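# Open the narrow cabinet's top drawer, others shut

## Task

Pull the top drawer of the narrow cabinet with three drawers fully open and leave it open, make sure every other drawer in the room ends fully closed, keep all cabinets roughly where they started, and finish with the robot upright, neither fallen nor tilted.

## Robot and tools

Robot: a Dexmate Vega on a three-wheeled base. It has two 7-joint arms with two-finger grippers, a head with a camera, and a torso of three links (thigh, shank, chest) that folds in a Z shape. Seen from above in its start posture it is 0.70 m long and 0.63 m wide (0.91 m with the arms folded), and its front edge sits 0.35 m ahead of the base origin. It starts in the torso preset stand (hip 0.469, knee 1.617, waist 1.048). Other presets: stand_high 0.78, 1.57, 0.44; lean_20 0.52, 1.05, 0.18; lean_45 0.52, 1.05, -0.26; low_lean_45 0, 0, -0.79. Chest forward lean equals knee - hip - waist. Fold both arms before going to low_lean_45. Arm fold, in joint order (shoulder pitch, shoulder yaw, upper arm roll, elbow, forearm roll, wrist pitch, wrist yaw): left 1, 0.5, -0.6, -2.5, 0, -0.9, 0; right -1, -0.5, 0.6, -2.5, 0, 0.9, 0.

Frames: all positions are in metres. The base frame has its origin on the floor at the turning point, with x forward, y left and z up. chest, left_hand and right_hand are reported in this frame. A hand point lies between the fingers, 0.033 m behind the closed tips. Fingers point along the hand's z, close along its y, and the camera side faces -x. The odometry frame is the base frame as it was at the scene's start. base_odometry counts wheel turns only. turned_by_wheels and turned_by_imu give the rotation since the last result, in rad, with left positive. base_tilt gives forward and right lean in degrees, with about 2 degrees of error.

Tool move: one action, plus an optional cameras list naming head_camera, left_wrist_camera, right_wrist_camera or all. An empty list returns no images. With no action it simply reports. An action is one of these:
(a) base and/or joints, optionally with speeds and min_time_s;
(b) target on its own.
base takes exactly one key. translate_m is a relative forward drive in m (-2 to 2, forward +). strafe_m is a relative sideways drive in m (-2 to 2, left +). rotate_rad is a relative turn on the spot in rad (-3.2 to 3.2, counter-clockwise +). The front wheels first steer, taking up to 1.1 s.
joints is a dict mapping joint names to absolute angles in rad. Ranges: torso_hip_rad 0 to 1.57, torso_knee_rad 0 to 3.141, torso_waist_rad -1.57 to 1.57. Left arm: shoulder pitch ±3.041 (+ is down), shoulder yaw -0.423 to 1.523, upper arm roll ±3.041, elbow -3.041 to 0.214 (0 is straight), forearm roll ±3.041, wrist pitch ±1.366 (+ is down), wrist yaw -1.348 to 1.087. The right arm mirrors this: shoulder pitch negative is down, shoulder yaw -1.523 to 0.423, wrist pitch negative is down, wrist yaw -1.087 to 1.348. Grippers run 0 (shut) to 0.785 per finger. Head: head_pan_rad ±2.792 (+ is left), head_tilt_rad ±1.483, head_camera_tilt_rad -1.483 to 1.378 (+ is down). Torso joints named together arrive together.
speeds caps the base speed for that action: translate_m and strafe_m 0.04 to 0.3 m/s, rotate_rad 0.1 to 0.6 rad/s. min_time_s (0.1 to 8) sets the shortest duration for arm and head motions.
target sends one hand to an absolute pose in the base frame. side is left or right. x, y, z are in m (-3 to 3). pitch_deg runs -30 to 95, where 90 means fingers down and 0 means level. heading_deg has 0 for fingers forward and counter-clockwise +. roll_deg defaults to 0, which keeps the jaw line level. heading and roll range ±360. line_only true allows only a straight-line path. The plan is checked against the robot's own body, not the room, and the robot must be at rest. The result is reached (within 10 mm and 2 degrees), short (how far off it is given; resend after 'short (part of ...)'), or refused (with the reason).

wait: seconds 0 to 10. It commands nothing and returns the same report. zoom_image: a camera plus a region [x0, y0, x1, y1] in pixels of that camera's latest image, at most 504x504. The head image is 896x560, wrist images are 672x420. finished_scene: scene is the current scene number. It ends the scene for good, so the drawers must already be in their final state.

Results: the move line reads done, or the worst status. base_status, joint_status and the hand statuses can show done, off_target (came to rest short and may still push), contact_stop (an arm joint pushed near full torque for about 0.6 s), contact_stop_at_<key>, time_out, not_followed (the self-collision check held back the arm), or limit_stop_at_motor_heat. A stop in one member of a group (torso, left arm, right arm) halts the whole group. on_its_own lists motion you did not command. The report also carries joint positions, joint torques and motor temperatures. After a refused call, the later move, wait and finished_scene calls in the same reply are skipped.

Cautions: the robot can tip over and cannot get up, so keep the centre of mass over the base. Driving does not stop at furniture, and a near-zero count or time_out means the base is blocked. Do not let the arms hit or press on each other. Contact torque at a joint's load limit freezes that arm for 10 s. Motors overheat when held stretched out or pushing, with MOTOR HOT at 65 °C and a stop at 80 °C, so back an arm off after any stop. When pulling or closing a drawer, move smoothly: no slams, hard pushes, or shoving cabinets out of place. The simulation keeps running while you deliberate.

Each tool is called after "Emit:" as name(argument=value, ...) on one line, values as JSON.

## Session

Emit:
move(joints={"head_pan_rad": 1.3, "head_camera_tilt_rad": 0.3}, cameras=["head_camera"])

Emit:
move(joints={"head_pan_rad": 2.6, "head_camera_tilt_rad": 0.3}, cameras=["head_camera"])

Emit:
move(joints={"head_pan_rad": -1.3, "head_camera_tilt_rad": 0.3}, cameras=["head_camera"])

Scene clock: 1.53 s.
Joint torques (N m): left_arm=[5.19 -1.44 -0.58 -2.9 0.13 -1.92 -0.11] | right_arm=[-5.01 -1.1 0.23 -2.5 0.24 2.28 -0.13]
Motor temperatures (°C): left_arm=[31 31 31 26 40 35 41] | right_arm=[30 27 33 31 36 36 33]
move: done
base_odometry: x=+0.000 y=+0.000 heading=+0.000
turned_by_wheels: +0.000
turned_by_imu: +0.000
base_tilt: forward=+0.1 right=+0.7
base_status: not commanded
joint_positions: torso_hip_rad=+0.469 torso_knee_rad=+1.617 torso_waist_rad=+1.048 left_shoulder_pitch_rad=+2.189 left_shoulder_yaw_rad=-0.007 left_upper_arm_roll_rad=+0.016 left_elbow_rad=-1.090 left_forearm_roll_rad=+0.013 left_wrist_pitch_rad=-0.515 left_wrist_yaw_rad=+0.020 left_gripper_rad=+0.005 right_shoulder_pitch_rad=-2.209 right_shoulder_yaw_rad=-0.016 right_upper_arm_roll_rad=+0.009 right_elbow_rad=-1.106 right_forearm_roll_rad=-0.010 right_wrist_pitch_rad=+0.494 right_wrist_yaw_rad=-0.018 right_gripper_rad=+0.005 head_pan_rad=+1.300 head_tilt_rad=+0.000 head_camera_tilt_rad=+0.300
joint_status: all done
chest: x=-0.0111 y=+0.0000 z=+1.4155 quat_wxyz=(+0.999, +0.000, +0.050, +0.000) (m; base frame)
left_hand: x=+0.2066 y=+0.2195 z=+0.6100 quat_wxyz=(+0.429, +0.002, +0.903, +0.000) pitch_deg=+39.1 heading_deg=-0.2 roll_deg=+0.1 back=up (m; base frame)
right_hand: x=+0.1929 y=-0.2468 z=+0.6050 quat_wxyz=(+0.418, -0.007, +0.908, -0.015) pitch_deg=+40.6 heading_deg=-1.6 roll_deg=-2.5 back=up (m; base frame)
pictures: head_camera

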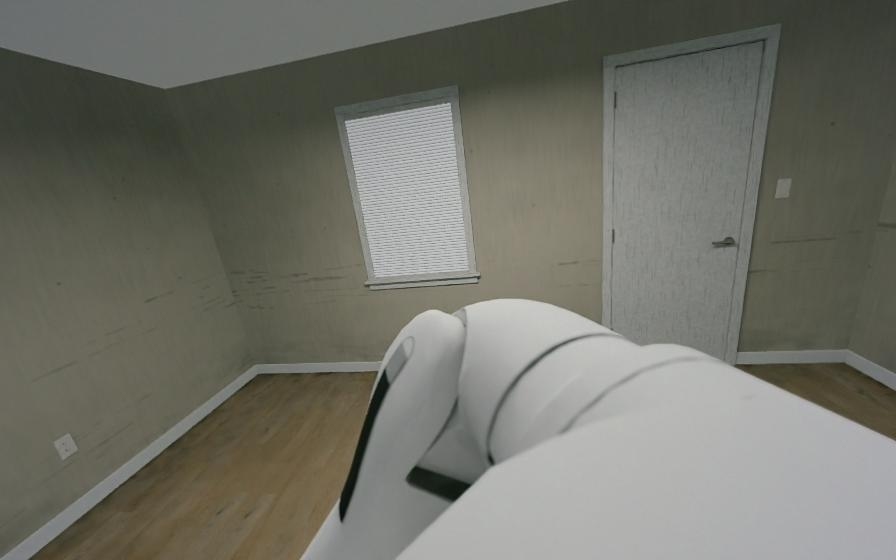

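Scene clock: 3.07 s.
Joint torques (N m): left_arm=[5.71 -0.35 -0.76 -3.24 -0.05 -1.41 -0.16] | right_arm=[-4.17 0.13 0.71 -2.4 0.05 2.58 -0.11]
Motor temperatures (°C): left_arm=[31 31 31 26 40 35 41] | right_arm=[30 27 33 31 36 36 33]
move: done
base_odometry: x=+0.000 y=+0.000 heading=+0.000
turned_by_wheels: +0.000
turned_by_imu: +0.000
base_tilt: forward=+0.1 right=+0.7
base_status: not commanded
joint_positions: torso_hip_rad=+0.469 torso_knee_rad=+1.617 torso_waist_rad=+1.048 left_shoulder_pitch_rad=+2.189 left_shoulder_yaw_rad=-0.007 left_upper_arm_roll_rad=+0.016 left_elbow_rad=-1.090 left_forearm_roll_rad=+0.013 left_wrist_pitch_rad=-0.515 left_wrist_yaw_rad=+0.020 left_gripper_rad=+0.005 right_shoulder_pitch_rad=-2.209 right_shoulder_yaw_rad=-0.016 right_upper_arm_roll_rad=+0.009 right_elbow_rad=-1.106 right_forearm_roll_rad=-0.010 right_wrist_pitch_rad=+0.494 right_wrist_yaw_rad=-0.018 right_gripper_rad=+0.005 head_pan_rad=+2.600 head_tilt_rad=+0.000 head_camera_tilt_rad=+0.300
joint_status: all done
chest: x=-0.0111 y=+0.0000 z=+1.4155 quat_wxyz=(+0.999, +0.000, +0.050, +0.000) (m; base frame)
left_hand: x=+0.2066 y=+0.2195 z=+0.6100 quat_wxyz=(+0.429, +0.002, +0.903, +0.000) pitch_deg=+39.1 heading_deg=-0.2 roll_deg=+0.1 back=up (m; base frame)
right_hand: x=+0.1929 y=-0.2468 z=+0.6050 quat_wxyz=(+0.418, -0.007, +0.908, -0.015) pitch_deg=+40.6 heading_deg=-1.6 roll_deg=-2.5 back=up (m; base frame)
pictures: head_camera

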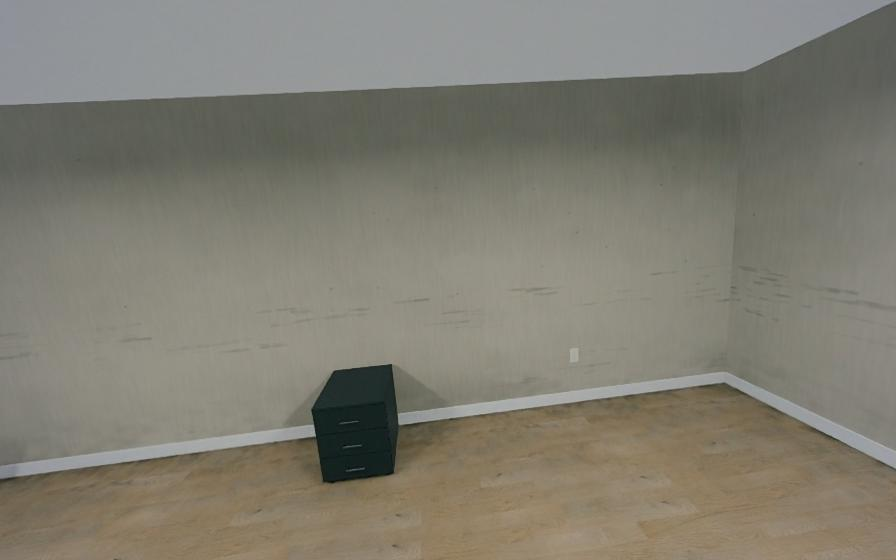

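Scene clock: 6.33 s.
Joint torques (N m): left_arm=[4.83 0.53 -1.29 -3.29 0.09 -2.53 0.11] | right_arm=[-4.11 -1.8 0.58 -2.59 0.15 2.46 -0.09]
Motor temperatures (°C): left_arm=[31 31 31 26 40 35 41] | right_arm=[30 27 33 31 36 36 33]
move: done
base_odometry: x=+0.000 y=+0.000 heading=+0.000
turned_by_wheels: +0.000
turned_by_imu: +0.000
base_tilt: forward=+0.1 right=+0.7
base_status: not commanded
joint_positions: torso_hip_rad=+0.469 torso_knee_rad=+1.617 torso_waist_rad=+1.048 left_shoulder_pitch_rad=+2.189 left_shoulder_yaw_rad=-0.007 left_upper_arm_roll_rad=+0.016 left_elbow_rad=-1.090 left_forearm_roll_rad=+0.013 left_wrist_pitch_rad=-0.515 left_wrist_yaw_rad=+0.020 left_gripper_rad=+0.005 right_shoulder_pitch_rad=-2.209 right_shoulder_yaw_rad=-0.016 right_upper_arm_roll_rad=+0.009 right_elbow_rad=-1.106 right_forearm_roll_rad=-0.010 right_wrist_pitch_rad=+0.494 right_wrist_yaw_rad=-0.018 right_gripper_rad=+0.005 head_pan_rad=-1.300 head_tilt_rad=+0.000 head_camera_tilt_rad=+0.300
joint_status: all done
chest: x=-0.0111 y=+0.0000 z=+1.4155 quat_wxyz=(+0.999, +0.000, +0.050, +0.000) (m; base frame)
left_hand: x=+0.2066 y=+0.2195 z=+0.6100 quat_wxyz=(+0.429, +0.002, +0.903, +0.000) pitch_deg=+39.1 heading_deg=-0.2 roll_deg=+0.1 back=up (m; base frame)
right_hand: x=+0.1929 y=-0.2468 z=+0.6050 quat_wxyz=(+0.418, -0.007, +0.908, -0.015) pitch_deg=+40.6 heading_deg=-1.6 roll_deg=-2.5 back=up (m; base frame)
pictures: head_camera

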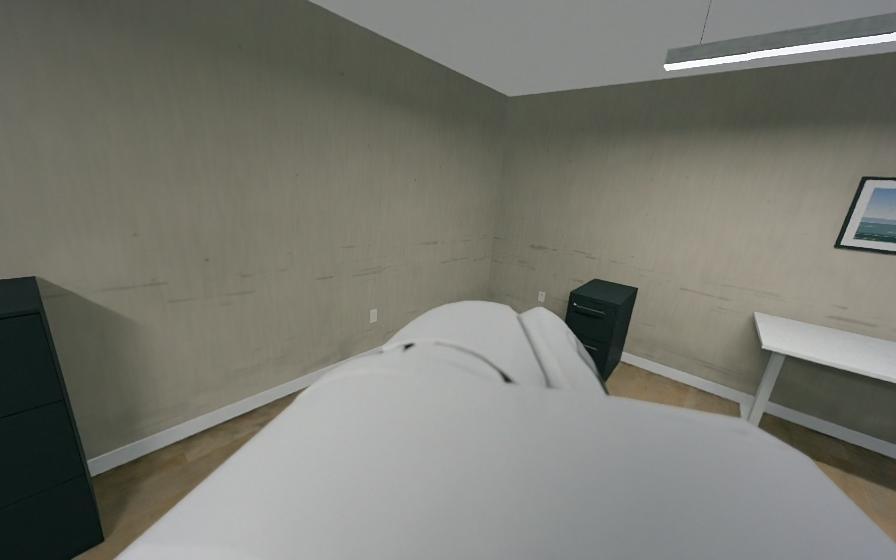

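Emit:
move(joints={"head_pan_rad": -0.5, "head_camera_tilt_rad": 0.4}, cameras=["head_camera"])

Emit:
move(base={"rotate_rad": 2.85}, joints={"head_pan_rad": 0, "head_camera_tilt_rad": 0.5}, cameras=["head_camera"])

Scene clock: 7.90 s.
Joint torques (N m): left_arm=[3.21 -0.19 -0.76 -2.51 0.32 -2.02 -0.02] | right_arm=[-3.96 -0.83 0.9 -2.55 0.24 1.97 -0.26]
Motor temperatures (°C): left_arm=[31 31 31 26 40 35 41] | right_arm=[30 27 33 31 36 36 33]
move: done
base_odometry: x=+0.000 y=+0.000 heading=+0.000
turned_by_wheels: +0.000
turned_by_imu: +0.000
base_tilt: forward=+0.0 right=+0.8
base_status: not commanded
joint_positions: torso_hip_rad=+0.469 torso_knee_rad=+1.617 torso_waist_rad=+1.048 left_shoulder_pitch_rad=+2.189 left_shoulder_yaw_rad=-0.007 left_upper_arm_roll_rad=+0.016 left_elbow_rad=-1.090 left_forearm_roll_rad=+0.013 left_wrist_pitch_rad=-0.515 left_wrist_yaw_rad=+0.020 left_gripper_rad=+0.005 right_shoulder_pitch_rad=-2.209 right_shoulder_yaw_rad=-0.016 right_upper_arm_roll_rad=+0.009 right_elbow_rad=-1.106 right_forearm_roll_rad=-0.010 right_wrist_pitch_rad=+0.494 right_wrist_yaw_rad=-0.018 right_gripper_rad=+0.005 head_pan_rad=-0.500 head_tilt_rad=+0.000 head_camera_tilt_rad=+0.400
joint_status: all done
chest: x=-0.0111 y=+0.0000 z=+1.4155 quat_wxyz=(+0.999, +0.000, +0.050, +0.000) (m; base frame)
left_hand: x=+0.2066 y=+0.2195 z=+0.6100 quat_wxyz=(+0.429, +0.002, +0.903, +0.000) pitch_deg=+39.1 heading_deg=-0.2 roll_deg=+0.1 back=up (m; base frame)
right_hand: x=+0.1929 y=-0.2468 z=+0.6050 quat_wxyz=(+0.418, -0.007, +0.908, -0.015) pitch_deg=+40.6 heading_deg=-1.6 roll_deg=-2.5 back=up (m; base frame)
pictures: head_camera

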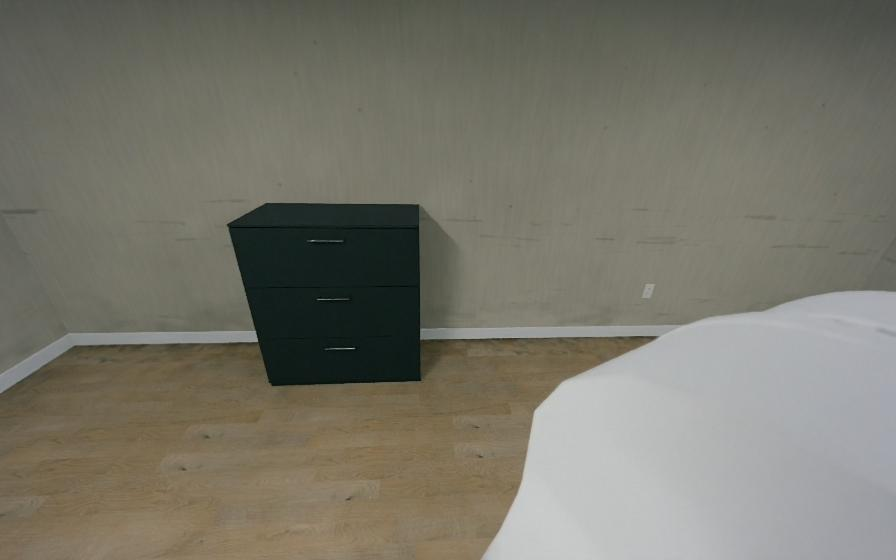

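Scene clock: 14.20 s.
Joint torques (N m): left_arm=[5.99 -1.16 -0.96 -3.2 0.16 -1.61 0.08] | right_arm=[-4.99 -1.5 1.16 -2.25 0.2 2.22 -0.09]
Motor temperatures (°C): left_arm=[31 31 31 26 40 35 41] | right_arm=[30 27 33 31 36 36 33]
move: done
base_odometry: x=+0.003 y=+0.000 heading=+2.859
turned_by_wheels: +2.859
turned_by_imu: +2.843
base_tilt: forward=+0.0 right=+0.8
base_status: done
joint_positions: torso_hip_rad=+0.469 torso_knee_rad=+1.617 torso_waist_rad=+1.048 left_shoulder_pitch_rad=+2.189 left_shoulder_yaw_rad=-0.007 left_upper_arm_roll_rad=+0.016 left_elbow_rad=-1.090 left_forearm_roll_rad=+0.013 left_wrist_pitch_rad=-0.515 left_wrist_yaw_rad=+0.020 left_gripper_rad=+0.005 right_shoulder_pitch_rad=-2.209 right_shoulder_yaw_rad=-0.016 right_upper_arm_roll_rad=+0.009 right_elbow_rad=-1.106 right_forearm_roll_rad=-0.010 right_wrist_pitch_rad=+0.494 right_wrist_yaw_rad=-0.018 right_gripper_rad=+0.005 head_pan_rad=+0.000 head_tilt_rad=+0.000 head_camera_tilt_rad=+0.500
joint_status: all done
chest: x=-0.0111 y=+0.0000 z=+1.4155 quat_wxyz=(+0.999, +0.000, +0.050, +0.000) (m; base frame)
left_hand: x=+0.2066 y=+0.2195 z=+0.6100 quat_wxyz=(+0.429, +0.002, +0.903, +0.000) pitch_deg=+39.1 heading_deg=-0.2 roll_deg=+0.1 back=up (m; base frame)
right_hand: x=+0.1929 y=-0.2468 z=+0.6050 quat_wxyz=(+0.418, -0.007, +0.908, -0.015) pitch_deg=+40.6 heading_deg=-1.6 roll_deg=-2.5 back=up (m; base frame)
pictures: head_camera

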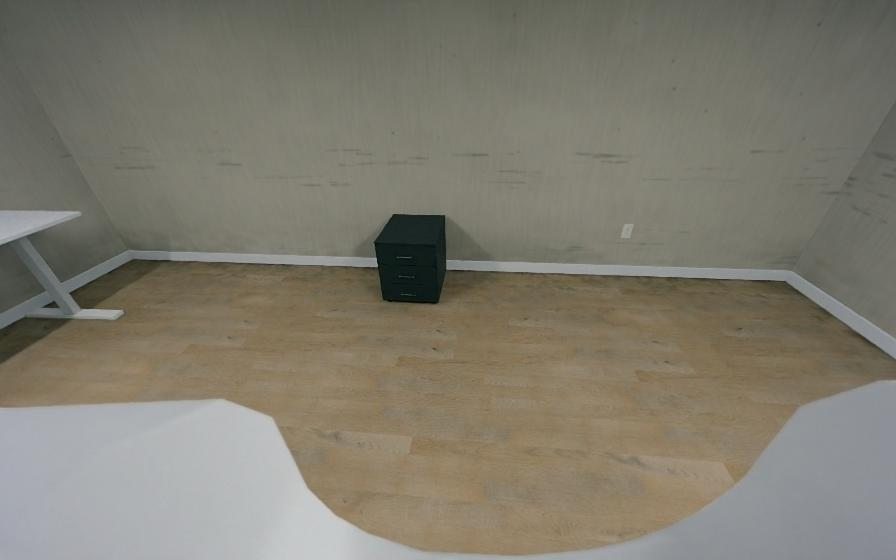

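Emit:
move(base={"rotate_rad": -0.075}, joints={"right_shoulder_pitch_rad": -2.022, "right_shoulder_yaw_rad": -0.118, "right_upper_arm_roll_rad": 0.117, "right_elbow_rad": -1.892, "right_forearm_roll_rad": 0.139, "right_wrist_pitch_rad": -0.134, "right_wrist_yaw_rad": 0.073}, cameras=[])

Emit:
move(base={"strafe_m": 0.6}, joints={"right_shoulder_pitch_rad": -1.312, "right_shoulder_yaw_rad": -0.384, "right_upper_arm_roll_rad": -0.756, "right_elbow_rad": -1.486, "right_forearm_roll_rad": -1.0, "right_wrist_pitch_rad": -0.646, "right_wrist_yaw_rad": -0.264, "right_gripper_rad": 0.3}, cameras=["head_camera"])

Emit:
move(base={"translate_m": 0.95}, joints={"torso_hip_rad": 0.3, "torso_knee_rad": 1.1, "torso_waist_rad": 0.1, "head_camera_tilt_rad": 0.6})

Scene clock: 18.97 s.
Joint torques (N m): left_arm=[4.61 -0.46 -0.68 -2.33 0.22 -2.92 0.05] | right_arm=[16.96 -4.98 6.92 -8.8 0.47 2.33 0.23]
Motor temperatures (°C): left_arm=[31 31 31 26 40 35 41] | right_arm=[30 27 33 31 36 36 33]
move: done
base_odometry: x=+0.003 y=+0.000 heading=+2.784
turned_by_wheels: -0.075
turned_by_imu: -0.074
base_tilt: forward=+0.0 right=+0.8
base_status: done
joint_positions: torso_hip_rad=+0.469 torso_knee_rad=+1.617 torso_waist_rad=+1.048 left_shoulder_pitch_rad=+2.189 left_shoulder_yaw_rad=-0.007 left_upper_arm_roll_rad=+0.016 left_elbow_rad=-1.090 left_forearm_roll_rad=+0.013 left_wrist_pitch_rad=-0.515 left_wrist_yaw_rad=+0.020 left_gripper_rad=+0.005 right_shoulder_pitch_rad=-2.024 right_shoulder_yaw_rad=-0.117 right_upper_arm_roll_rad=+0.116 right_elbow_rad=-1.888 right_forearm_roll_rad=+0.138 right_wrist_pitch_rad=-0.131 right_wrist_yaw_rad=+0.072 right_gripper_rad=+0.005 head_pan_rad=+0.000 head_tilt_rad=+0.000 head_camera_tilt_rad=+0.500
joint_status: all done
chest: x=-0.0111 y=+0.0000 z=+1.4155 quat_wxyz=(+0.999, +0.000, +0.050, +0.000) (m; base frame)
left_hand: x=+0.2066 y=+0.2195 z=+0.6100 quat_wxyz=(+0.429, +0.002, +0.903, +0.000) pitch_deg=+39.1 heading_deg=-0.2 roll_deg=+0.1 back=up (m; base frame)
right_hand: x=+0.5150 y=-0.2994 z=+0.8742 quat_wxyz=(+0.571, +0.000, +0.821, -0.001) pitch_deg=+20.3 heading_deg=-0.1 roll_deg=+0.0 back=up (m; base frame)
pictures: none
No camera images: "cameras" was empty.

Scene clock: 24.10 s.
Joint torques (N m): left_arm=[3.93 -0.52 -0.27 -1.73 0.22 -2.45 -0.1] | right_arm=[29.11 -1.56 1.19 -4.81 -1.56 -0.16 -2.85]
Motor temperatures (°C): left_arm=[31 31 31 26 40 35 41] | right_arm=[30 27 33 31 36 36 33]
move: done
base_odometry: x=-0.202 y=-0.561 heading=+2.798
turned_by_wheels: +0.015
turned_by_imu: +0.006
base_tilt: forward=+0.0 right=+0.7
base_status: done
joint_positions: torso_hip_rad=+0.469 torso_knee_rad=+1.617 torso_waist_rad=+1.048 left_shoulder_pitch_rad=+2.189 left_shoulder_yaw_rad=-0.007 left_upper_arm_roll_rad=+0.016 left_elbow_rad=-1.090 left_forearm_roll_rad=+0.013 left_wrist_pitch_rad=-0.515 left_wrist_yaw_rad=+0.020 left_gripper_rad=+0.005 right_shoulder_pitch_rad=-1.315 right_shoulder_yaw_rad=-0.383 right_upper_arm_roll_rad=-0.753 right_elbow_rad=-1.488 right_forearm_roll_rad=-0.996 right_wrist_pitch_rad=-0.644 right_wrist_yaw_rad=-0.262 right_gripper_rad=+0.300 head_pan_rad=+0.000 head_tilt_rad=+0.000 head_camera_tilt_rad=+0.500
joint_status: all done
chest: x=-0.0111 y=+0.0000 z=+1.4155 quat_wxyz=(+0.999, +0.000, +0.050, +0.000) (m; base frame)
left_hand: x=+0.2066 y=+0.2195 z=+0.6100 quat_wxyz=(+0.429, +0.002, +0.903, +0.000) pitch_deg=+39.1 heading_deg=-0.2 roll_deg=+0.1 back=up (m; base frame)
right_hand: x=+0.7025 y=-0.1507 z=+0.9953 quat_wxyz=(+0.498, -0.501, +0.508, -0.493) pitch_deg=+1.1 heading_deg=-0.1 roll_deg=-89.4 (m; base frame)
pictures: head_camera

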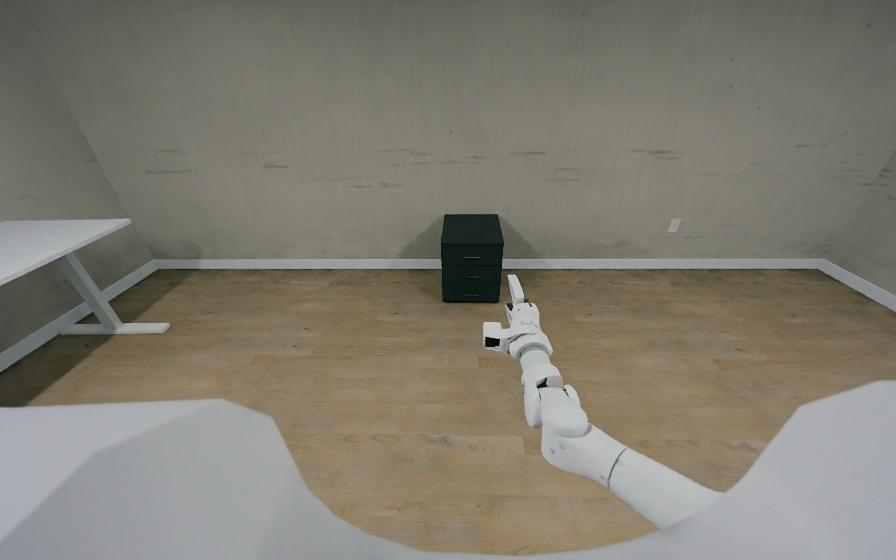

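Scene clock: 29.40 s.
Joint torques (N m): left_arm=[18.88 -0.98 -0.91 1.38 0.02 -1.33 -0.18] | right_arm=[11.44 -1.99 -2.87 -3.46 -1.09 -0.53 -2.19]
Motor temperatures (°C): left_arm=[31 31 31 26 40 35 41] | right_arm=[30 27 33 31 36 36 33]
move: done
base_odometry: x=-1.096 y=-0.242 heading=+2.798
turned_by_wheels: -0.001
turned_by_imu: -0.003
base_tilt: forward=+0.0 right=+0.7
base_status: done
joint_positions: torso_hip_rad=+0.300 torso_knee_rad=+1.100 torso_waist_rad=+0.100 left_shoulder_pitch_rad=+2.189 left_shoulder_yaw_rad=-0.007 left_upper_arm_roll_rad=+0.016 left_elbow_rad=-1.090 left_forearm_roll_rad=+0.013 left_wrist_pitch_rad=-0.516 left_wrist_yaw_rad=+0.020 left_gripper_rad=+0.005 right_shoulder_pitch_rad=-1.312 right_shoulder_yaw_rad=-0.384 right_upper_arm_roll_rad=-0.756 right_elbow_rad=-1.486 right_forearm_roll_rad=-1.000 right_wrist_pitch_rad=-0.646 right_wrist_yaw_rad=-0.264 right_gripper_rad=+0.300 head_pan_rad=+0.000 head_tilt_rad=+0.000 head_camera_tilt_rad=+0.600
joint_status: all done
chest: x=+0.1472 y=+0.0000 z=+1.2371 quat_wxyz=(+0.939, +0.000, +0.343, +0.000) (m; base frame)
left_hand: x=-0.1279 y=+0.2195 z=+0.4494 quat_wxyz=(+0.143, +0.002, +0.990, -0.001) pitch_deg=+73.5 heading_deg=-0.5 roll_deg=-0.2 back=up (m; base frame)
right_hand: x=+0.5002 y=-0.1505 z=+0.4884 quat_wxyz=(+0.326, -0.626, +0.630, -0.325) pitch_deg=+35.2 heading_deg=-0.1 roll_deg=-89.8 (m; base frame)
pictures: head_camera, left_wrist_camera, right_wrist_camera

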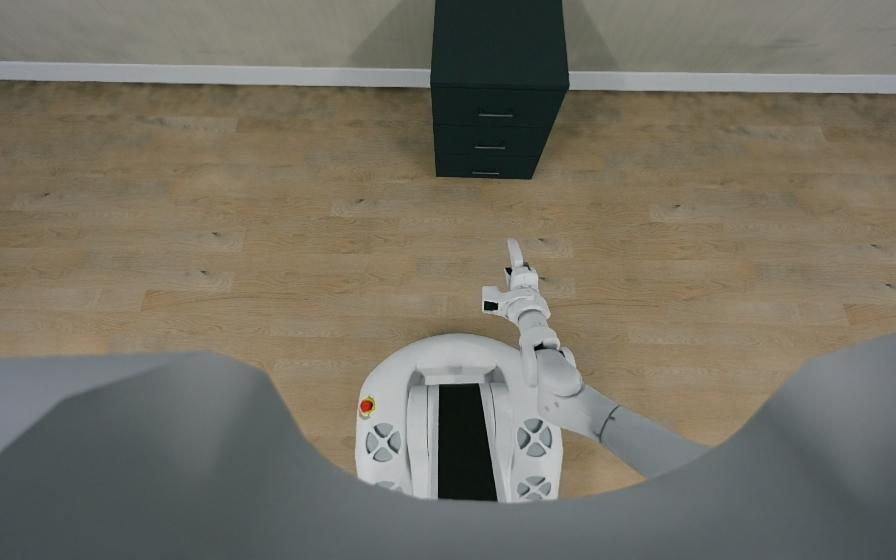

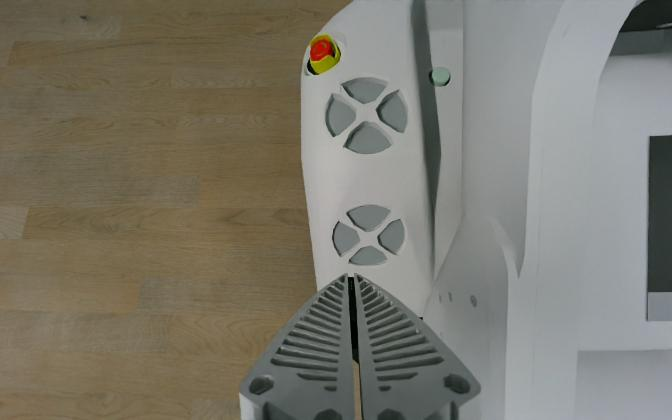

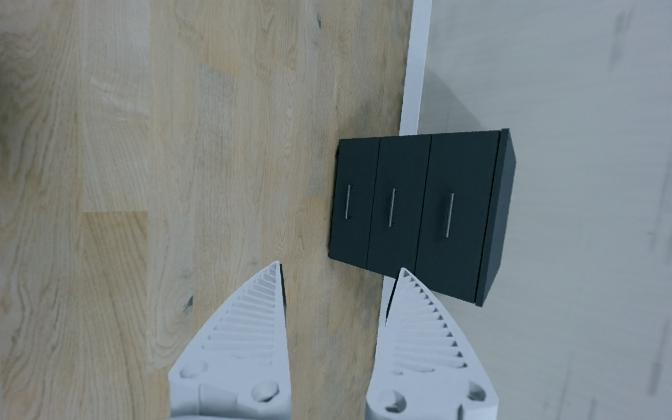

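Emit:
move(base={"translate_m": 0.3}, joints={"head_camera_tilt_rad": 0.7, "right_gripper_rad": 0.35}, cameras=["head_camera", "right_wrist_camera"])

Scene clock: 32.97 s.
Joint torques (N m): left_arm=[19.1 -0.8 -1.23 2.24 0.22 -0.08 -0.07] | right_arm=[10.32 -2.49 -2.74 -3.55 -1.2 0.29 -2.16]
Motor temperatures (°C): left_arm=[31 31 31 26 40 35 41] | right_arm=[30 27 33 31 36 36 33]
move: done
base_odometry: x=-1.379 y=-0.141 heading=+2.797
turned_by_wheels: -0.001
turned_by_imu: -0.001
base_tilt: forward=+0.0 right=+0.8
base_status: done
joint_positions: torso_hip_rad=+0.300 torso_knee_rad=+1.100 torso_waist_rad=+0.100 left_shoulder_pitch_rad=+2.189 left_shoulder_yaw_rad=-0.007 left_upper_arm_roll_rad=+0.016 left_elbow_rad=-1.090 left_forearm_roll_rad=+0.013 left_wrist_pitch_rad=-0.516 left_wrist_yaw_rad=+0.020 left_gripper_rad=+0.005 right_shoulder_pitch_rad=-1.312 right_shoulder_yaw_rad=-0.384 right_upper_arm_roll_rad=-0.756 right_elbow_rad=-1.486 right_forearm_roll_rad=-1.000 right_wrist_pitch_rad=-0.646 right_wrist_yaw_rad=-0.264 right_gripper_rad=+0.350 head_pan_rad=+0.000 head_tilt_rad=+0.000 head_camera_tilt_rad=+0.700
joint_status: all done
chest: x=+0.1472 y=+0.0000 z=+1.2371 quat_wxyz=(+0.939, +0.000, +0.343, +0.000) (m; base frame)
left_hand: x=-0.1278 y=+0.2195 z=+0.4494 quat_wxyz=(+0.143, +0.002, +0.990, -0.001) pitch_deg=+73.5 heading_deg=-0.5 roll_deg=-0.2 back=up (m; base frame)
right_hand: x=+0.5002 y=-0.1505 z=+0.4884 quat_wxyz=(+0.326, -0.626, +0.630, -0.325) pitch_deg=+35.2 heading_deg=-0.1 roll_deg=-89.8 (m; base frame)
pictures: head_camera, right_wrist_camera

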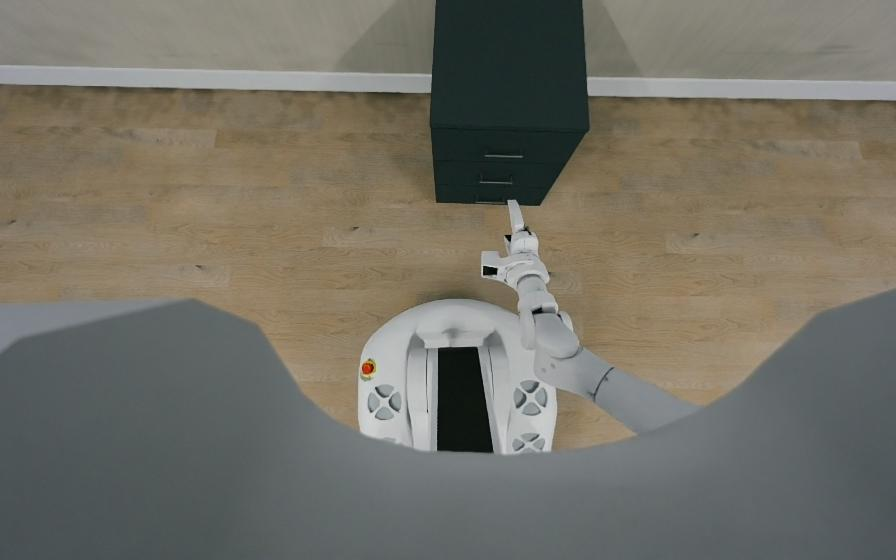

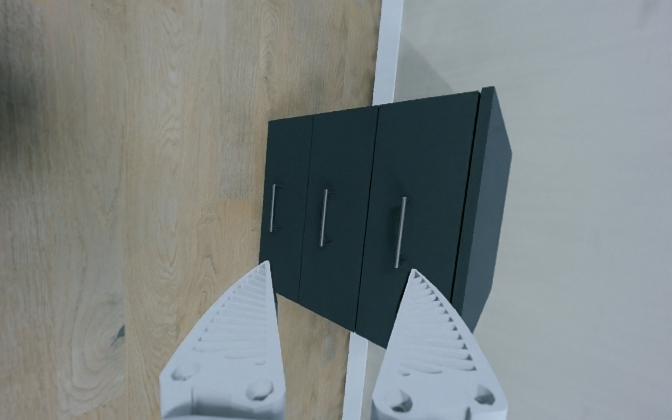

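Emit:
move(base={"translate_m": 0.15}, speeds={"translate_m": 0.1}, cameras=["head_camera", "right_wrist_camera"])

Scene clock: 35.73 s.
Joint torques (N m): left_arm=[18.76 -0.44 -0.64 1.41 0.26 -1.36 -0.11] | right_arm=[10.5 -1.63 -3.34 -4.85 -1.23 -0.19 -2.26]
Motor temperatures (°C): left_arm=[31 31 31 26 40 35 41] | right_arm=[30 27 33 31 36 36 33]
move: done
base_odometry: x=-1.520 y=-0.090 heading=+2.796
turned_by_wheels: -0.001
turned_by_imu: -0.001
base_tilt: forward=+0.1 right=+0.8
base_status: done
joint_positions: torso_hip_rad=+0.300 torso_knee_rad=+1.100 torso_waist_rad=+0.100 left_shoulder_pitch_rad=+2.189 left_shoulder_yaw_rad=-0.007 left_upper_arm_roll_rad=+0.016 left_elbow_rad=-1.090 left_forearm_roll_rad=+0.013 left_wrist_pitch_rad=-0.516 left_wrist_yaw_rad=+0.020 left_gripper_rad=+0.005 right_shoulder_pitch_rad=-1.312 right_shoulder_yaw_rad=-0.384 right_upper_arm_roll_rad=-0.756 right_elbow_rad=-1.486 right_forearm_roll_rad=-1.000 right_wrist_pitch_rad=-0.646 right_wrist_yaw_rad=-0.264 right_gripper_rad=+0.350 head_pan_rad=+0.000 head_tilt_rad=+0.000 head_camera_tilt_rad=+0.700
joint_status: not commanded
chest: x=+0.1472 y=+0.0000 z=+1.2371 quat_wxyz=(+0.939, +0.000, +0.343, +0.000) (m; base frame)
left_hand: x=-0.1279 y=+0.2195 z=+0.4494 quat_wxyz=(+0.144, +0.002, +0.990, -0.001) pitch_deg=+73.5 heading_deg=-0.5 roll_deg=-0.2 back=up (m; base frame)
right_hand: x=+0.5002 y=-0.1505 z=+0.4884 quat_wxyz=(+0.326, -0.626, +0.630, -0.325) pitch_deg=+35.2 heading_deg=-0.1 roll_deg=-89.8 (m; base frame)
pictures: head_camera, right_wrist_camera

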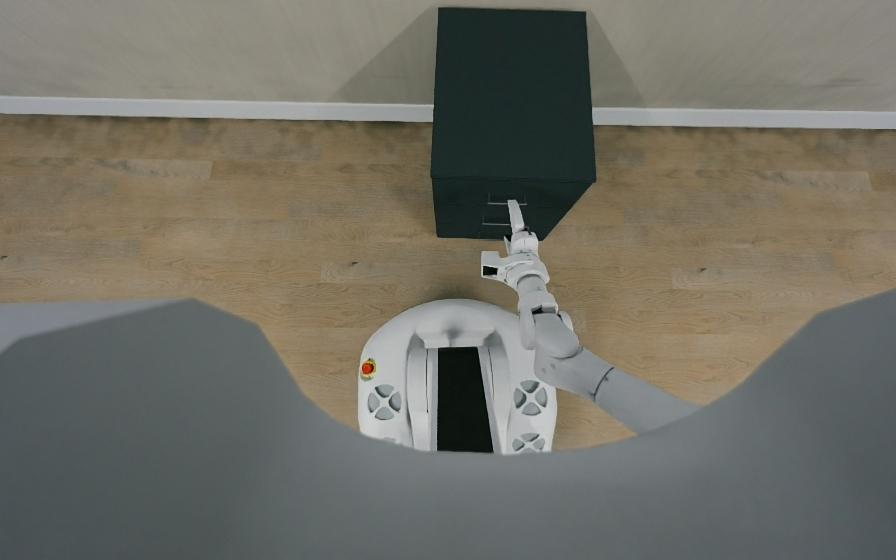

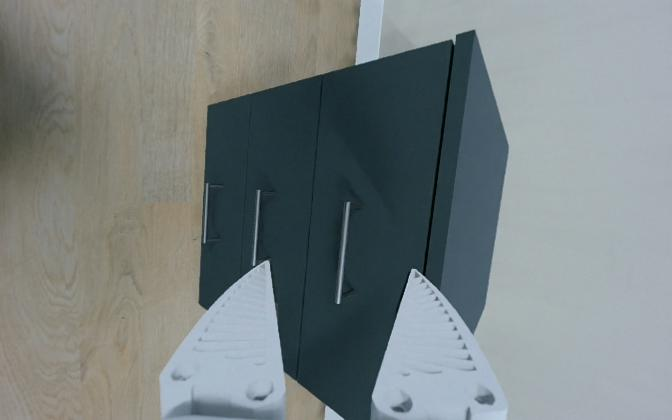

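Emit:
move(target={"side":"right","x":0.6,"y":-0.15,"z":0.42,"pitch_deg":35,"heading_deg":0,"roll_deg":90,"line_only":true}, cameras=["head_camera","right_wrist_camera"])

Scene clock: 40.23 s.
Joint torques (N m): left_arm=[19.19 1.14 0.05 2.68 -0.1 -0.98 0.07] | right_arm=[46.21 0.07 3.16 -5.34 -0.29 0.98 -1.1]
Motor temperatures (°C): left_arm=[31 31 31 26 40 35 41] | right_arm=[30 27 33 31 36 36 33]
move: done
base_odometry: x=-1.520 y=-0.091 heading=+2.796
turned_by_wheels: +0.000
turned_by_imu: -0.001
base_tilt: forward=+0.0 right=+0.8
base_status: not commanded
joint_positions: torso_hip_rad=+0.300 torso_knee_rad=+1.100 torso_waist_rad=+0.100 left_shoulder_pitch_rad=+2.189 left_shoulder_yaw_rad=-0.007 left_upper_arm_roll_rad=+0.016 left_elbow_rad=-1.090 left_forearm_roll_rad=+0.013 left_wrist_pitch_rad=-0.516 left_wrist_yaw_rad=+0.020 left_gripper_rad=+0.005 right_shoulder_pitch_rad=-0.914 right_shoulder_yaw_rad=-0.141 right_upper_arm_roll_rad=-0.765 right_elbow_rad=-0.765 right_forearm_roll_rad=-0.880 right_wrist_pitch_rad=-0.383 right_wrist_yaw_rad=-0.433 right_gripper_rad=+0.350 head_pan_rad=+0.000 head_tilt_rad=+0.000 head_camera_tilt_rad=+0.700
joint_status: not commanded
chest: x=+0.1468 y=+0.0000 z=+1.2372 quat_wxyz=(+0.939, +0.000, +0.343, +0.000) (m; base frame)
left_hand: x=-0.1279 y=+0.2195 z=+0.4493 quat_wxyz=(+0.144, +0.002, +0.990, -0.001) pitch_deg=+73.5 heading_deg=-0.5 roll_deg=-0.2 back=up (m; base frame)
right_hand: x=+0.5984 y=-0.1501 z=+0.4198 quat_wxyz=(+0.326, -0.627, +0.627, -0.326) pitch_deg=+35.1 heading_deg=+0.0 roll_deg=+90.0 (m; base frame)
right_hand_status: reached (straight line, planned for 2.6 s): 2 mm and 0.1 deg off.
pictures: head_camera, right_wrist_camera

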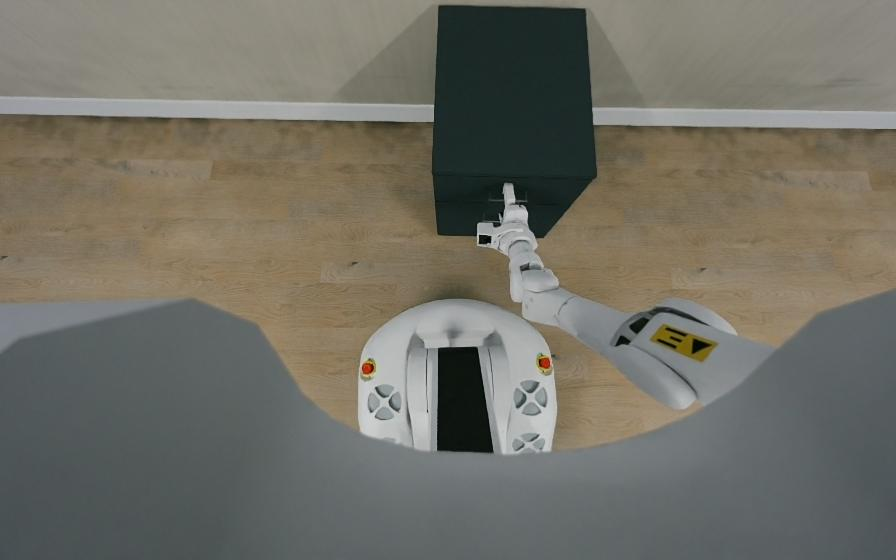

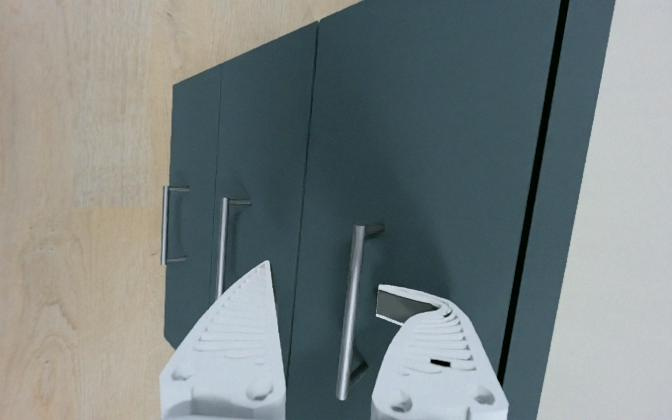

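Emit:
move(joints={"right_gripper_rad":0}, cameras=["right_wrist_camera"])

Emit:
move(base={"translate_m":-0.15}, speeds={"translate_m":0.06}, cameras=["head_camera","right_wrist_camera"])

Scene clock: 41.33 s.
Joint torques (N m): left_arm=[17.73 0.63 -0.37 2.44 0.18 -1.71 0.01] | right_arm=[19.18 0.44 3.75 0.3 0.04 0.21 0.04]
Motor temperatures (°C): left_arm=[31 31 31 26 40 35 41] | right_arm=[30 27 33 31 36 36 33]
move: done
base_odometry: x=-1.520 y=-0.090 heading=+2.796
turned_by_wheels: +0.000
turned_by_imu: +0.001
base_tilt: forward=+0.1 right=+0.8
base_status: not commanded
joint_positions: torso_hip_rad=+0.300 torso_knee_rad=+1.100 torso_waist_rad=+0.100 left_shoulder_pitch_rad=+2.189 left_shoulder_yaw_rad=-0.007 left_upper_arm_roll_rad=+0.016 left_elbow_rad=-1.090 left_forearm_roll_rad=+0.013 left_wrist_pitch_rad=-0.516 left_wrist_yaw_rad=+0.020 left_gripper_rad=+0.005 right_shoulder_pitch_rad=-0.911 right_shoulder_yaw_rad=-0.139 right_upper_arm_roll_rad=-0.765 right_elbow_rad=-0.762 right_forearm_roll_rad=-0.879 right_wrist_pitch_rad=-0.382 right_wrist_yaw_rad=-0.434 right_gripper_rad=+0.000 head_pan_rad=+0.000 head_tilt_rad=+0.000 head_camera_tilt_rad=+0.700
joint_status: all done
chest: x=+0.1470 y=+0.0000 z=+1.2371 quat_wxyz=(+0.939, +0.000, +0.343, +0.000) (m; base frame)
left_hand: x=-0.1279 y=+0.2195 z=+0.4493 quat_wxyz=(+0.144, +0.002, +0.990, -0.001) pitch_deg=+73.5 heading_deg=-0.5 roll_deg=-0.2 back=up (m; base frame)
right_hand: x=+0.5998 y=-0.1498 z=+0.4202 quat_wxyz=(+0.327, -0.627, +0.627, -0.326) pitch_deg=+35.0 heading_deg=+0.0 roll_deg=-90.0 (m; base frame)
pictures: right_wrist_camera

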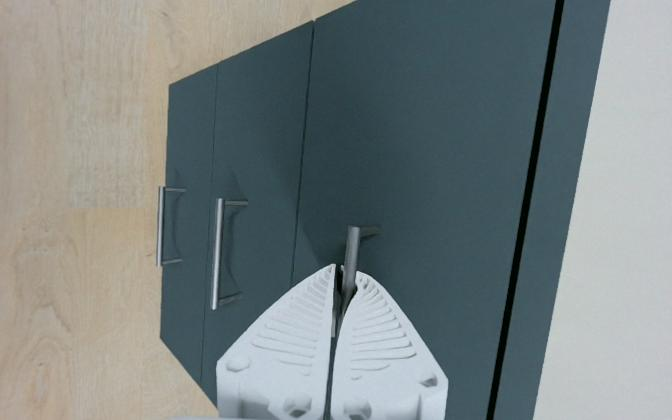

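Scene clock: 44.50 s.
Joint torques (N m): left_arm=[18.62 -0.12 -0.56 1.77 0.29 -0.44 -0.23] | right_arm=[10.13 -4.17 3.71 2.34 0.98 -2.53 0.98]
Motor temperatures (°C): left_arm=[31 31 31 26 40 35 41] | right_arm=[30 27 33 31 36 36 33]
move: done
base_odometry: x=-1.379 y=-0.141 heading=+2.797
turned_by_wheels: +0.001
turned_by_imu: +0.003
base_tilt: forward=+0.1 right=+0.7
base_status: done
joint_positions: torso_hip_rad=+0.300 torso_knee_rad=+1.100 torso_waist_rad=+0.100 left_shoulder_pitch_rad=+2.189 left_shoulder_yaw_rad=-0.007 left_upper_arm_roll_rad=+0.016 left_elbow_rad=-1.090 left_forearm_roll_rad=+0.013 left_wrist_pitch_rad=-0.516 left_wrist_yaw_rad=+0.020 left_gripper_rad=+0.005 right_shoulder_pitch_rad=-0.911 right_shoulder_yaw_rad=-0.139 right_upper_arm_roll_rad=-0.765 right_elbow_rad=-0.762 right_forearm_roll_rad=-0.880 right_wrist_pitch_rad=-0.381 right_wrist_yaw_rad=-0.434 right_gripper_rad=+0.000 head_pan_rad=+0.000 head_tilt_rad=+0.000 head_camera_tilt_rad=+0.700
joint_status: not commanded
chest: x=+0.1470 y=+0.0000 z=+1.2372 quat_wxyz=(+0.939, +0.000, +0.343, +0.000) (m; base frame)
left_hand: x=-0.1278 y=+0.2195 z=+0.4493 quat_wxyz=(+0.144, +0.002, +0.990, -0.001) pitch_deg=+73.5 heading_deg=-0.5 roll_deg=-0.2 back=up (m; base frame)
right_hand: x=+0.6002 y=-0.1493 z=+0.4205 quat_wxyz=(+0.327, -0.627, +0.627, -0.326) pitch_deg=+34.9 heading_deg=+0.1 roll_deg=-89.9 (m; base frame)
pictures: head_camera, right_wrist_camera

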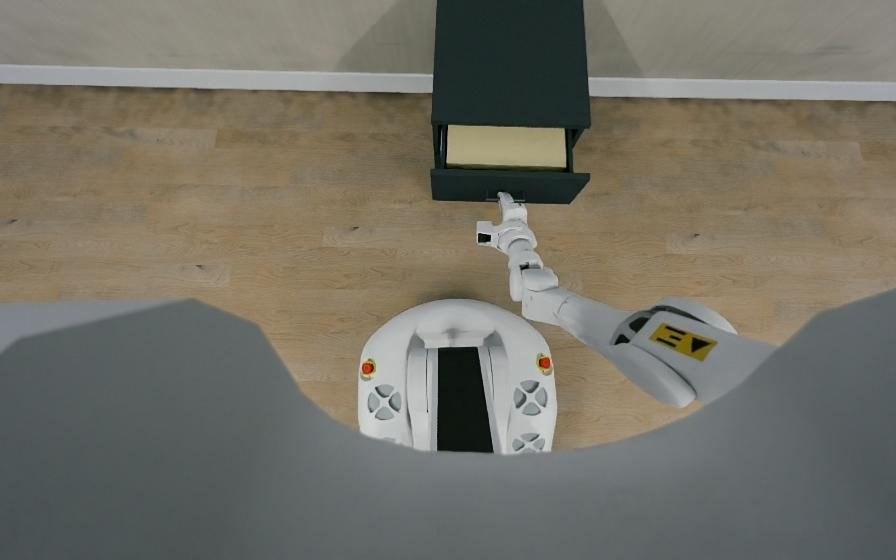

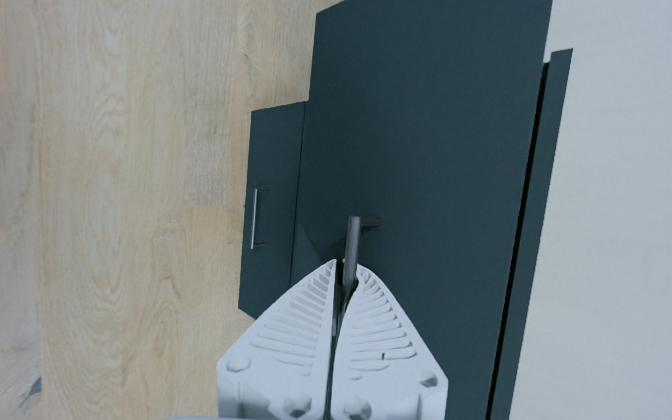

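Emit:
move(base={"translate_m":-0.19}, speeds={"translate_m":0.06}, cameras=["head_camera"])

Emit:
move(base={"translate_m":-0.05}, speeds={"translate_m":0.04}, cameras=["head_camera","right_wrist_camera"])

Scene clock: 48.50 s.
Joint torques (N m): left_arm=[19.66 -0.06 -1.33 2.05 0.1 -1.64 -0.15] | right_arm=[8.9 -4.23 3.87 2.04 1.28 -2.52 1.13]
Motor temperatures (°C): left_arm=[31 31 31 26 40 35 41] | right_arm=[30 27 33 31 36 36 33]
move: done
base_odometry: x=-1.200 y=-0.205 heading=+2.797
turned_by_wheels: -0.001
turned_by_imu: -0.002
base_tilt: forward=+0.0 right=+0.7
base_status: done
joint_positions: torso_hip_rad=+0.300 torso_knee_rad=+1.100 torso_waist_rad=+0.100 left_shoulder_pitch_rad=+2.189 left_shoulder_yaw_rad=-0.007 left_upper_arm_roll_rad=+0.016 left_elbow_rad=-1.090 left_forearm_roll_rad=+0.013 left_wrist_pitch_rad=-0.516 left_wrist_yaw_rad=+0.020 left_gripper_rad=+0.005 right_shoulder_pitch_rad=-0.911 right_shoulder_yaw_rad=-0.139 right_upper_arm_roll_rad=-0.765 right_elbow_rad=-0.762 right_forearm_roll_rad=-0.880 right_wrist_pitch_rad=-0.381 right_wrist_yaw_rad=-0.434 right_gripper_rad=+0.000 head_pan_rad=+0.000 head_tilt_rad=+0.000 head_camera_tilt_rad=+0.700
joint_status: not commanded
chest: x=+0.1469 y=+0.0000 z=+1.2372 quat_wxyz=(+0.939, +0.000, +0.343, +0.000) (m; base frame)
left_hand: x=-0.1278 y=+0.2195 z=+0.4493 quat_wxyz=(+0.144, +0.002, +0.990, -0.001) pitch_deg=+73.5 heading_deg=-0.5 roll_deg=-0.2 back=up (m; base frame)
right_hand: x=+0.6002 y=-0.1493 z=+0.4205 quat_wxyz=(+0.327, -0.627, +0.627, -0.326) pitch_deg=+34.9 heading_deg=+0.1 roll_deg=-89.9 (m; base frame)
pictures: head_camera

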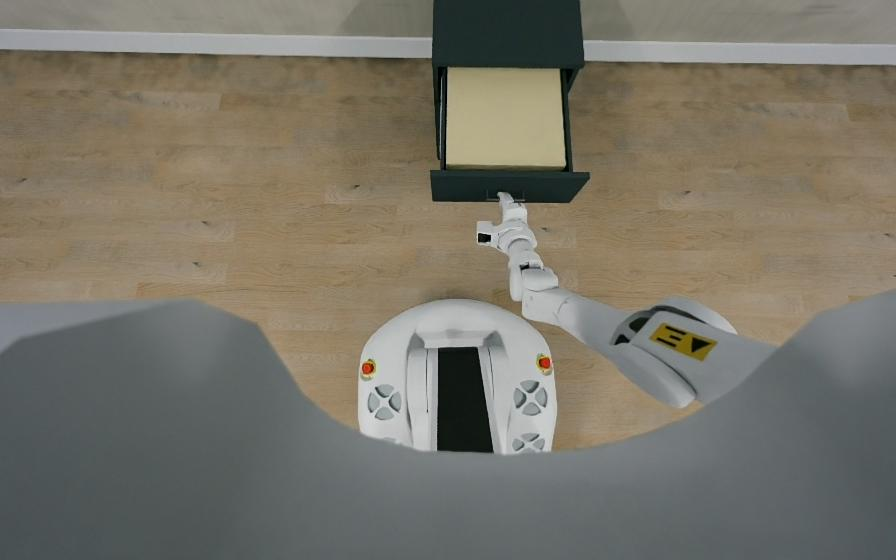

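Scene clock: 50.63 s.
Joint torques (N m): left_arm=[17.84 -0.86 -0.78 2.03 0.02 -0.62 0] | right_arm=[-4.05 -3.91 2.41 2.63 1.78 -1.05 5.82]
Motor temperatures (°C): left_arm=[32 31 31 26 40 35 41] | right_arm=[30 27 33 31 36 36 33]
move: done
base_odometry: x=-1.153 y=-0.222 heading=+2.796
turned_by_wheels: -0.001
turned_by_imu: +0.000
base_tilt: forward=+0.1 right=+0.7
base_status: done
joint_positions: torso_hip_rad=+0.300 torso_knee_rad=+1.100 torso_waist_rad=+0.100 left_shoulder_pitch_rad=+2.189 left_shoulder_yaw_rad=-0.007 left_upper_arm_roll_rad=+0.016 left_elbow_rad=-1.090 left_forearm_roll_rad=+0.013 left_wrist_pitch_rad=-0.516 left_wrist_yaw_rad=+0.020 left_gripper_rad=+0.005 right_shoulder_pitch_rad=-0.911 right_shoulder_yaw_rad=-0.139 right_upper_arm_roll_rad=-0.765 right_elbow_rad=-0.762 right_forearm_roll_rad=-0.880 right_wrist_pitch_rad=-0.382 right_wrist_yaw_rad=-0.435 right_gripper_rad=+0.000 head_pan_rad=+0.000 head_tilt_rad=+0.000 head_camera_tilt_rad=+0.700
joint_status: not commanded
chest: x=+0.1469 y=+0.0000 z=+1.2372 quat_wxyz=(+0.939, +0.000, +0.343, +0.000) (m; base frame)
left_hand: x=-0.1278 y=+0.2195 z=+0.4493 quat_wxyz=(+0.144, +0.002, +0.990, -0.001) pitch_deg=+73.5 heading_deg=-0.5 roll_deg=-0.2 back=up (m; base frame)
right_hand: x=+0.6009 y=-0.1494 z=+0.4211 quat_wxyz=(+0.328, -0.627, +0.627, -0.327) pitch_deg=+34.8 heading_deg=+0.1 roll_deg=-90.0 (m; base frame)
pictures: head_camera, right_wrist_camera

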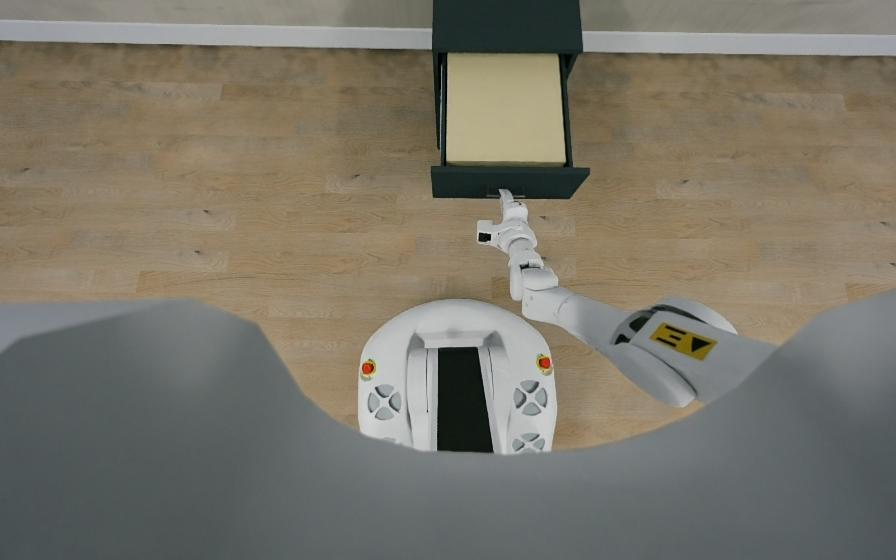

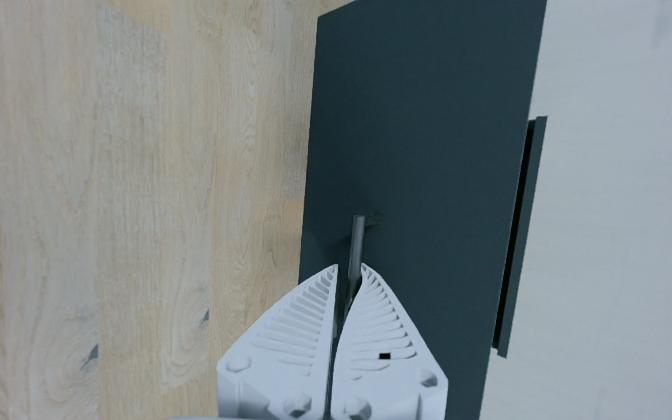

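Emit:
move(base={"translate_m":-0.03}, speeds={"translate_m":0.04}, cameras=["head_camera","right_wrist_camera"])

Scene clock: 52.53 s.
Joint torques (N m): left_arm=[20.9 2.04 -1.02 1.92 0.04 -0.33 -0.23] | right_arm=[-17.33 -2.87 0.24 7.49 2.4 -0.24 8.72]
Motor temperatures (°C): left_arm=[32 31 31 26 40 35 41] | right_arm=[30 27 33 31 36 36 33]
move: done
base_odometry: x=-1.125 y=-0.232 heading=+2.795
turned_by_wheels: -0.001
turned_by_imu: -0.001
base_tilt: forward=+0.0 right=+0.7
base_status: done
joint_positions: torso_hip_rad=+0.300 torso_knee_rad=+1.100 torso_waist_rad=+0.100 left_shoulder_pitch_rad=+2.189 left_shoulder_yaw_rad=-0.007 left_upper_arm_roll_rad=+0.016 left_elbow_rad=-1.090 left_forearm_roll_rad=+0.013 left_wrist_pitch_rad=-0.516 left_wrist_yaw_rad=+0.020 left_gripper_rad=+0.005 right_shoulder_pitch_rad=-0.910 right_shoulder_yaw_rad=-0.139 right_upper_arm_roll_rad=-0.765 right_elbow_rad=-0.762 right_forearm_roll_rad=-0.880 right_wrist_pitch_rad=-0.382 right_wrist_yaw_rad=-0.436 right_gripper_rad=+0.000 head_pan_rad=+0.000 head_tilt_rad=+0.000 head_camera_tilt_rad=+0.700
joint_status: not commanded
chest: x=+0.1467 y=+0.0000 z=+1.2372 quat_wxyz=(+0.939, +0.000, +0.343, +0.000) (m; base frame)
left_hand: x=-0.1277 y=+0.2195 z=+0.4493 quat_wxyz=(+0.144, +0.002, +0.990, -0.001) pitch_deg=+73.5 heading_deg=-0.5 roll_deg=-0.2 back=up (m; base frame)
right_hand: x=+0.6016 y=-0.1495 z=+0.4219 quat_wxyz=(+0.328, -0.627, +0.626, -0.328) pitch_deg=+34.7 heading_deg=+0.1 roll_deg=-90.0 (m; base frame)
pictures: head_camera, right_wrist_camera

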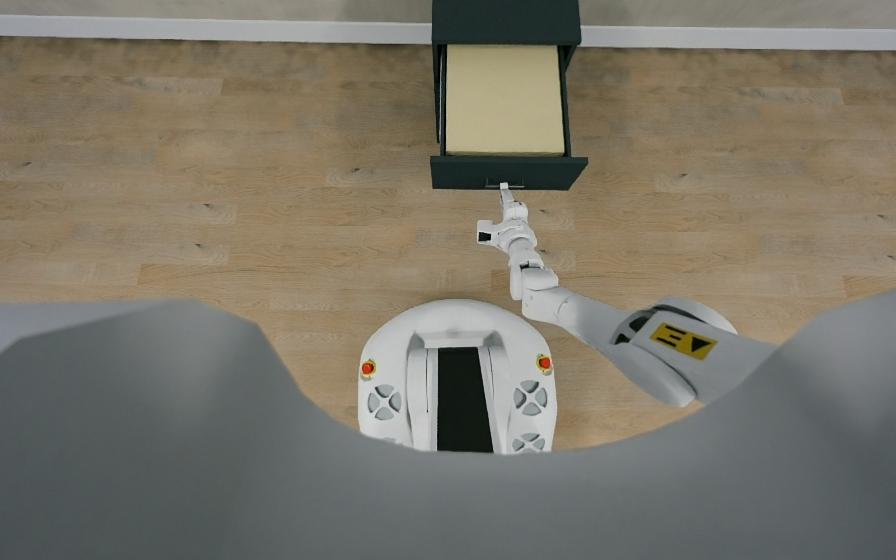

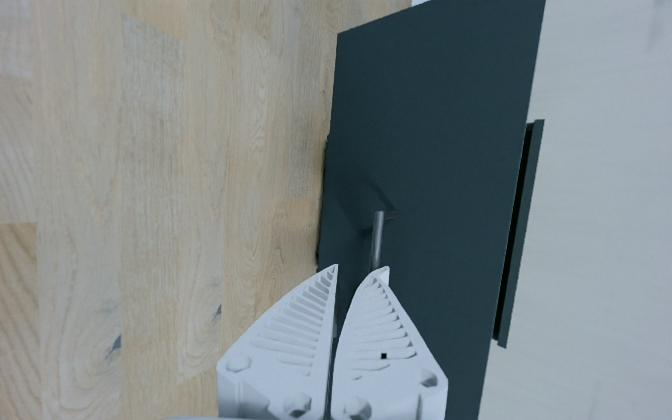

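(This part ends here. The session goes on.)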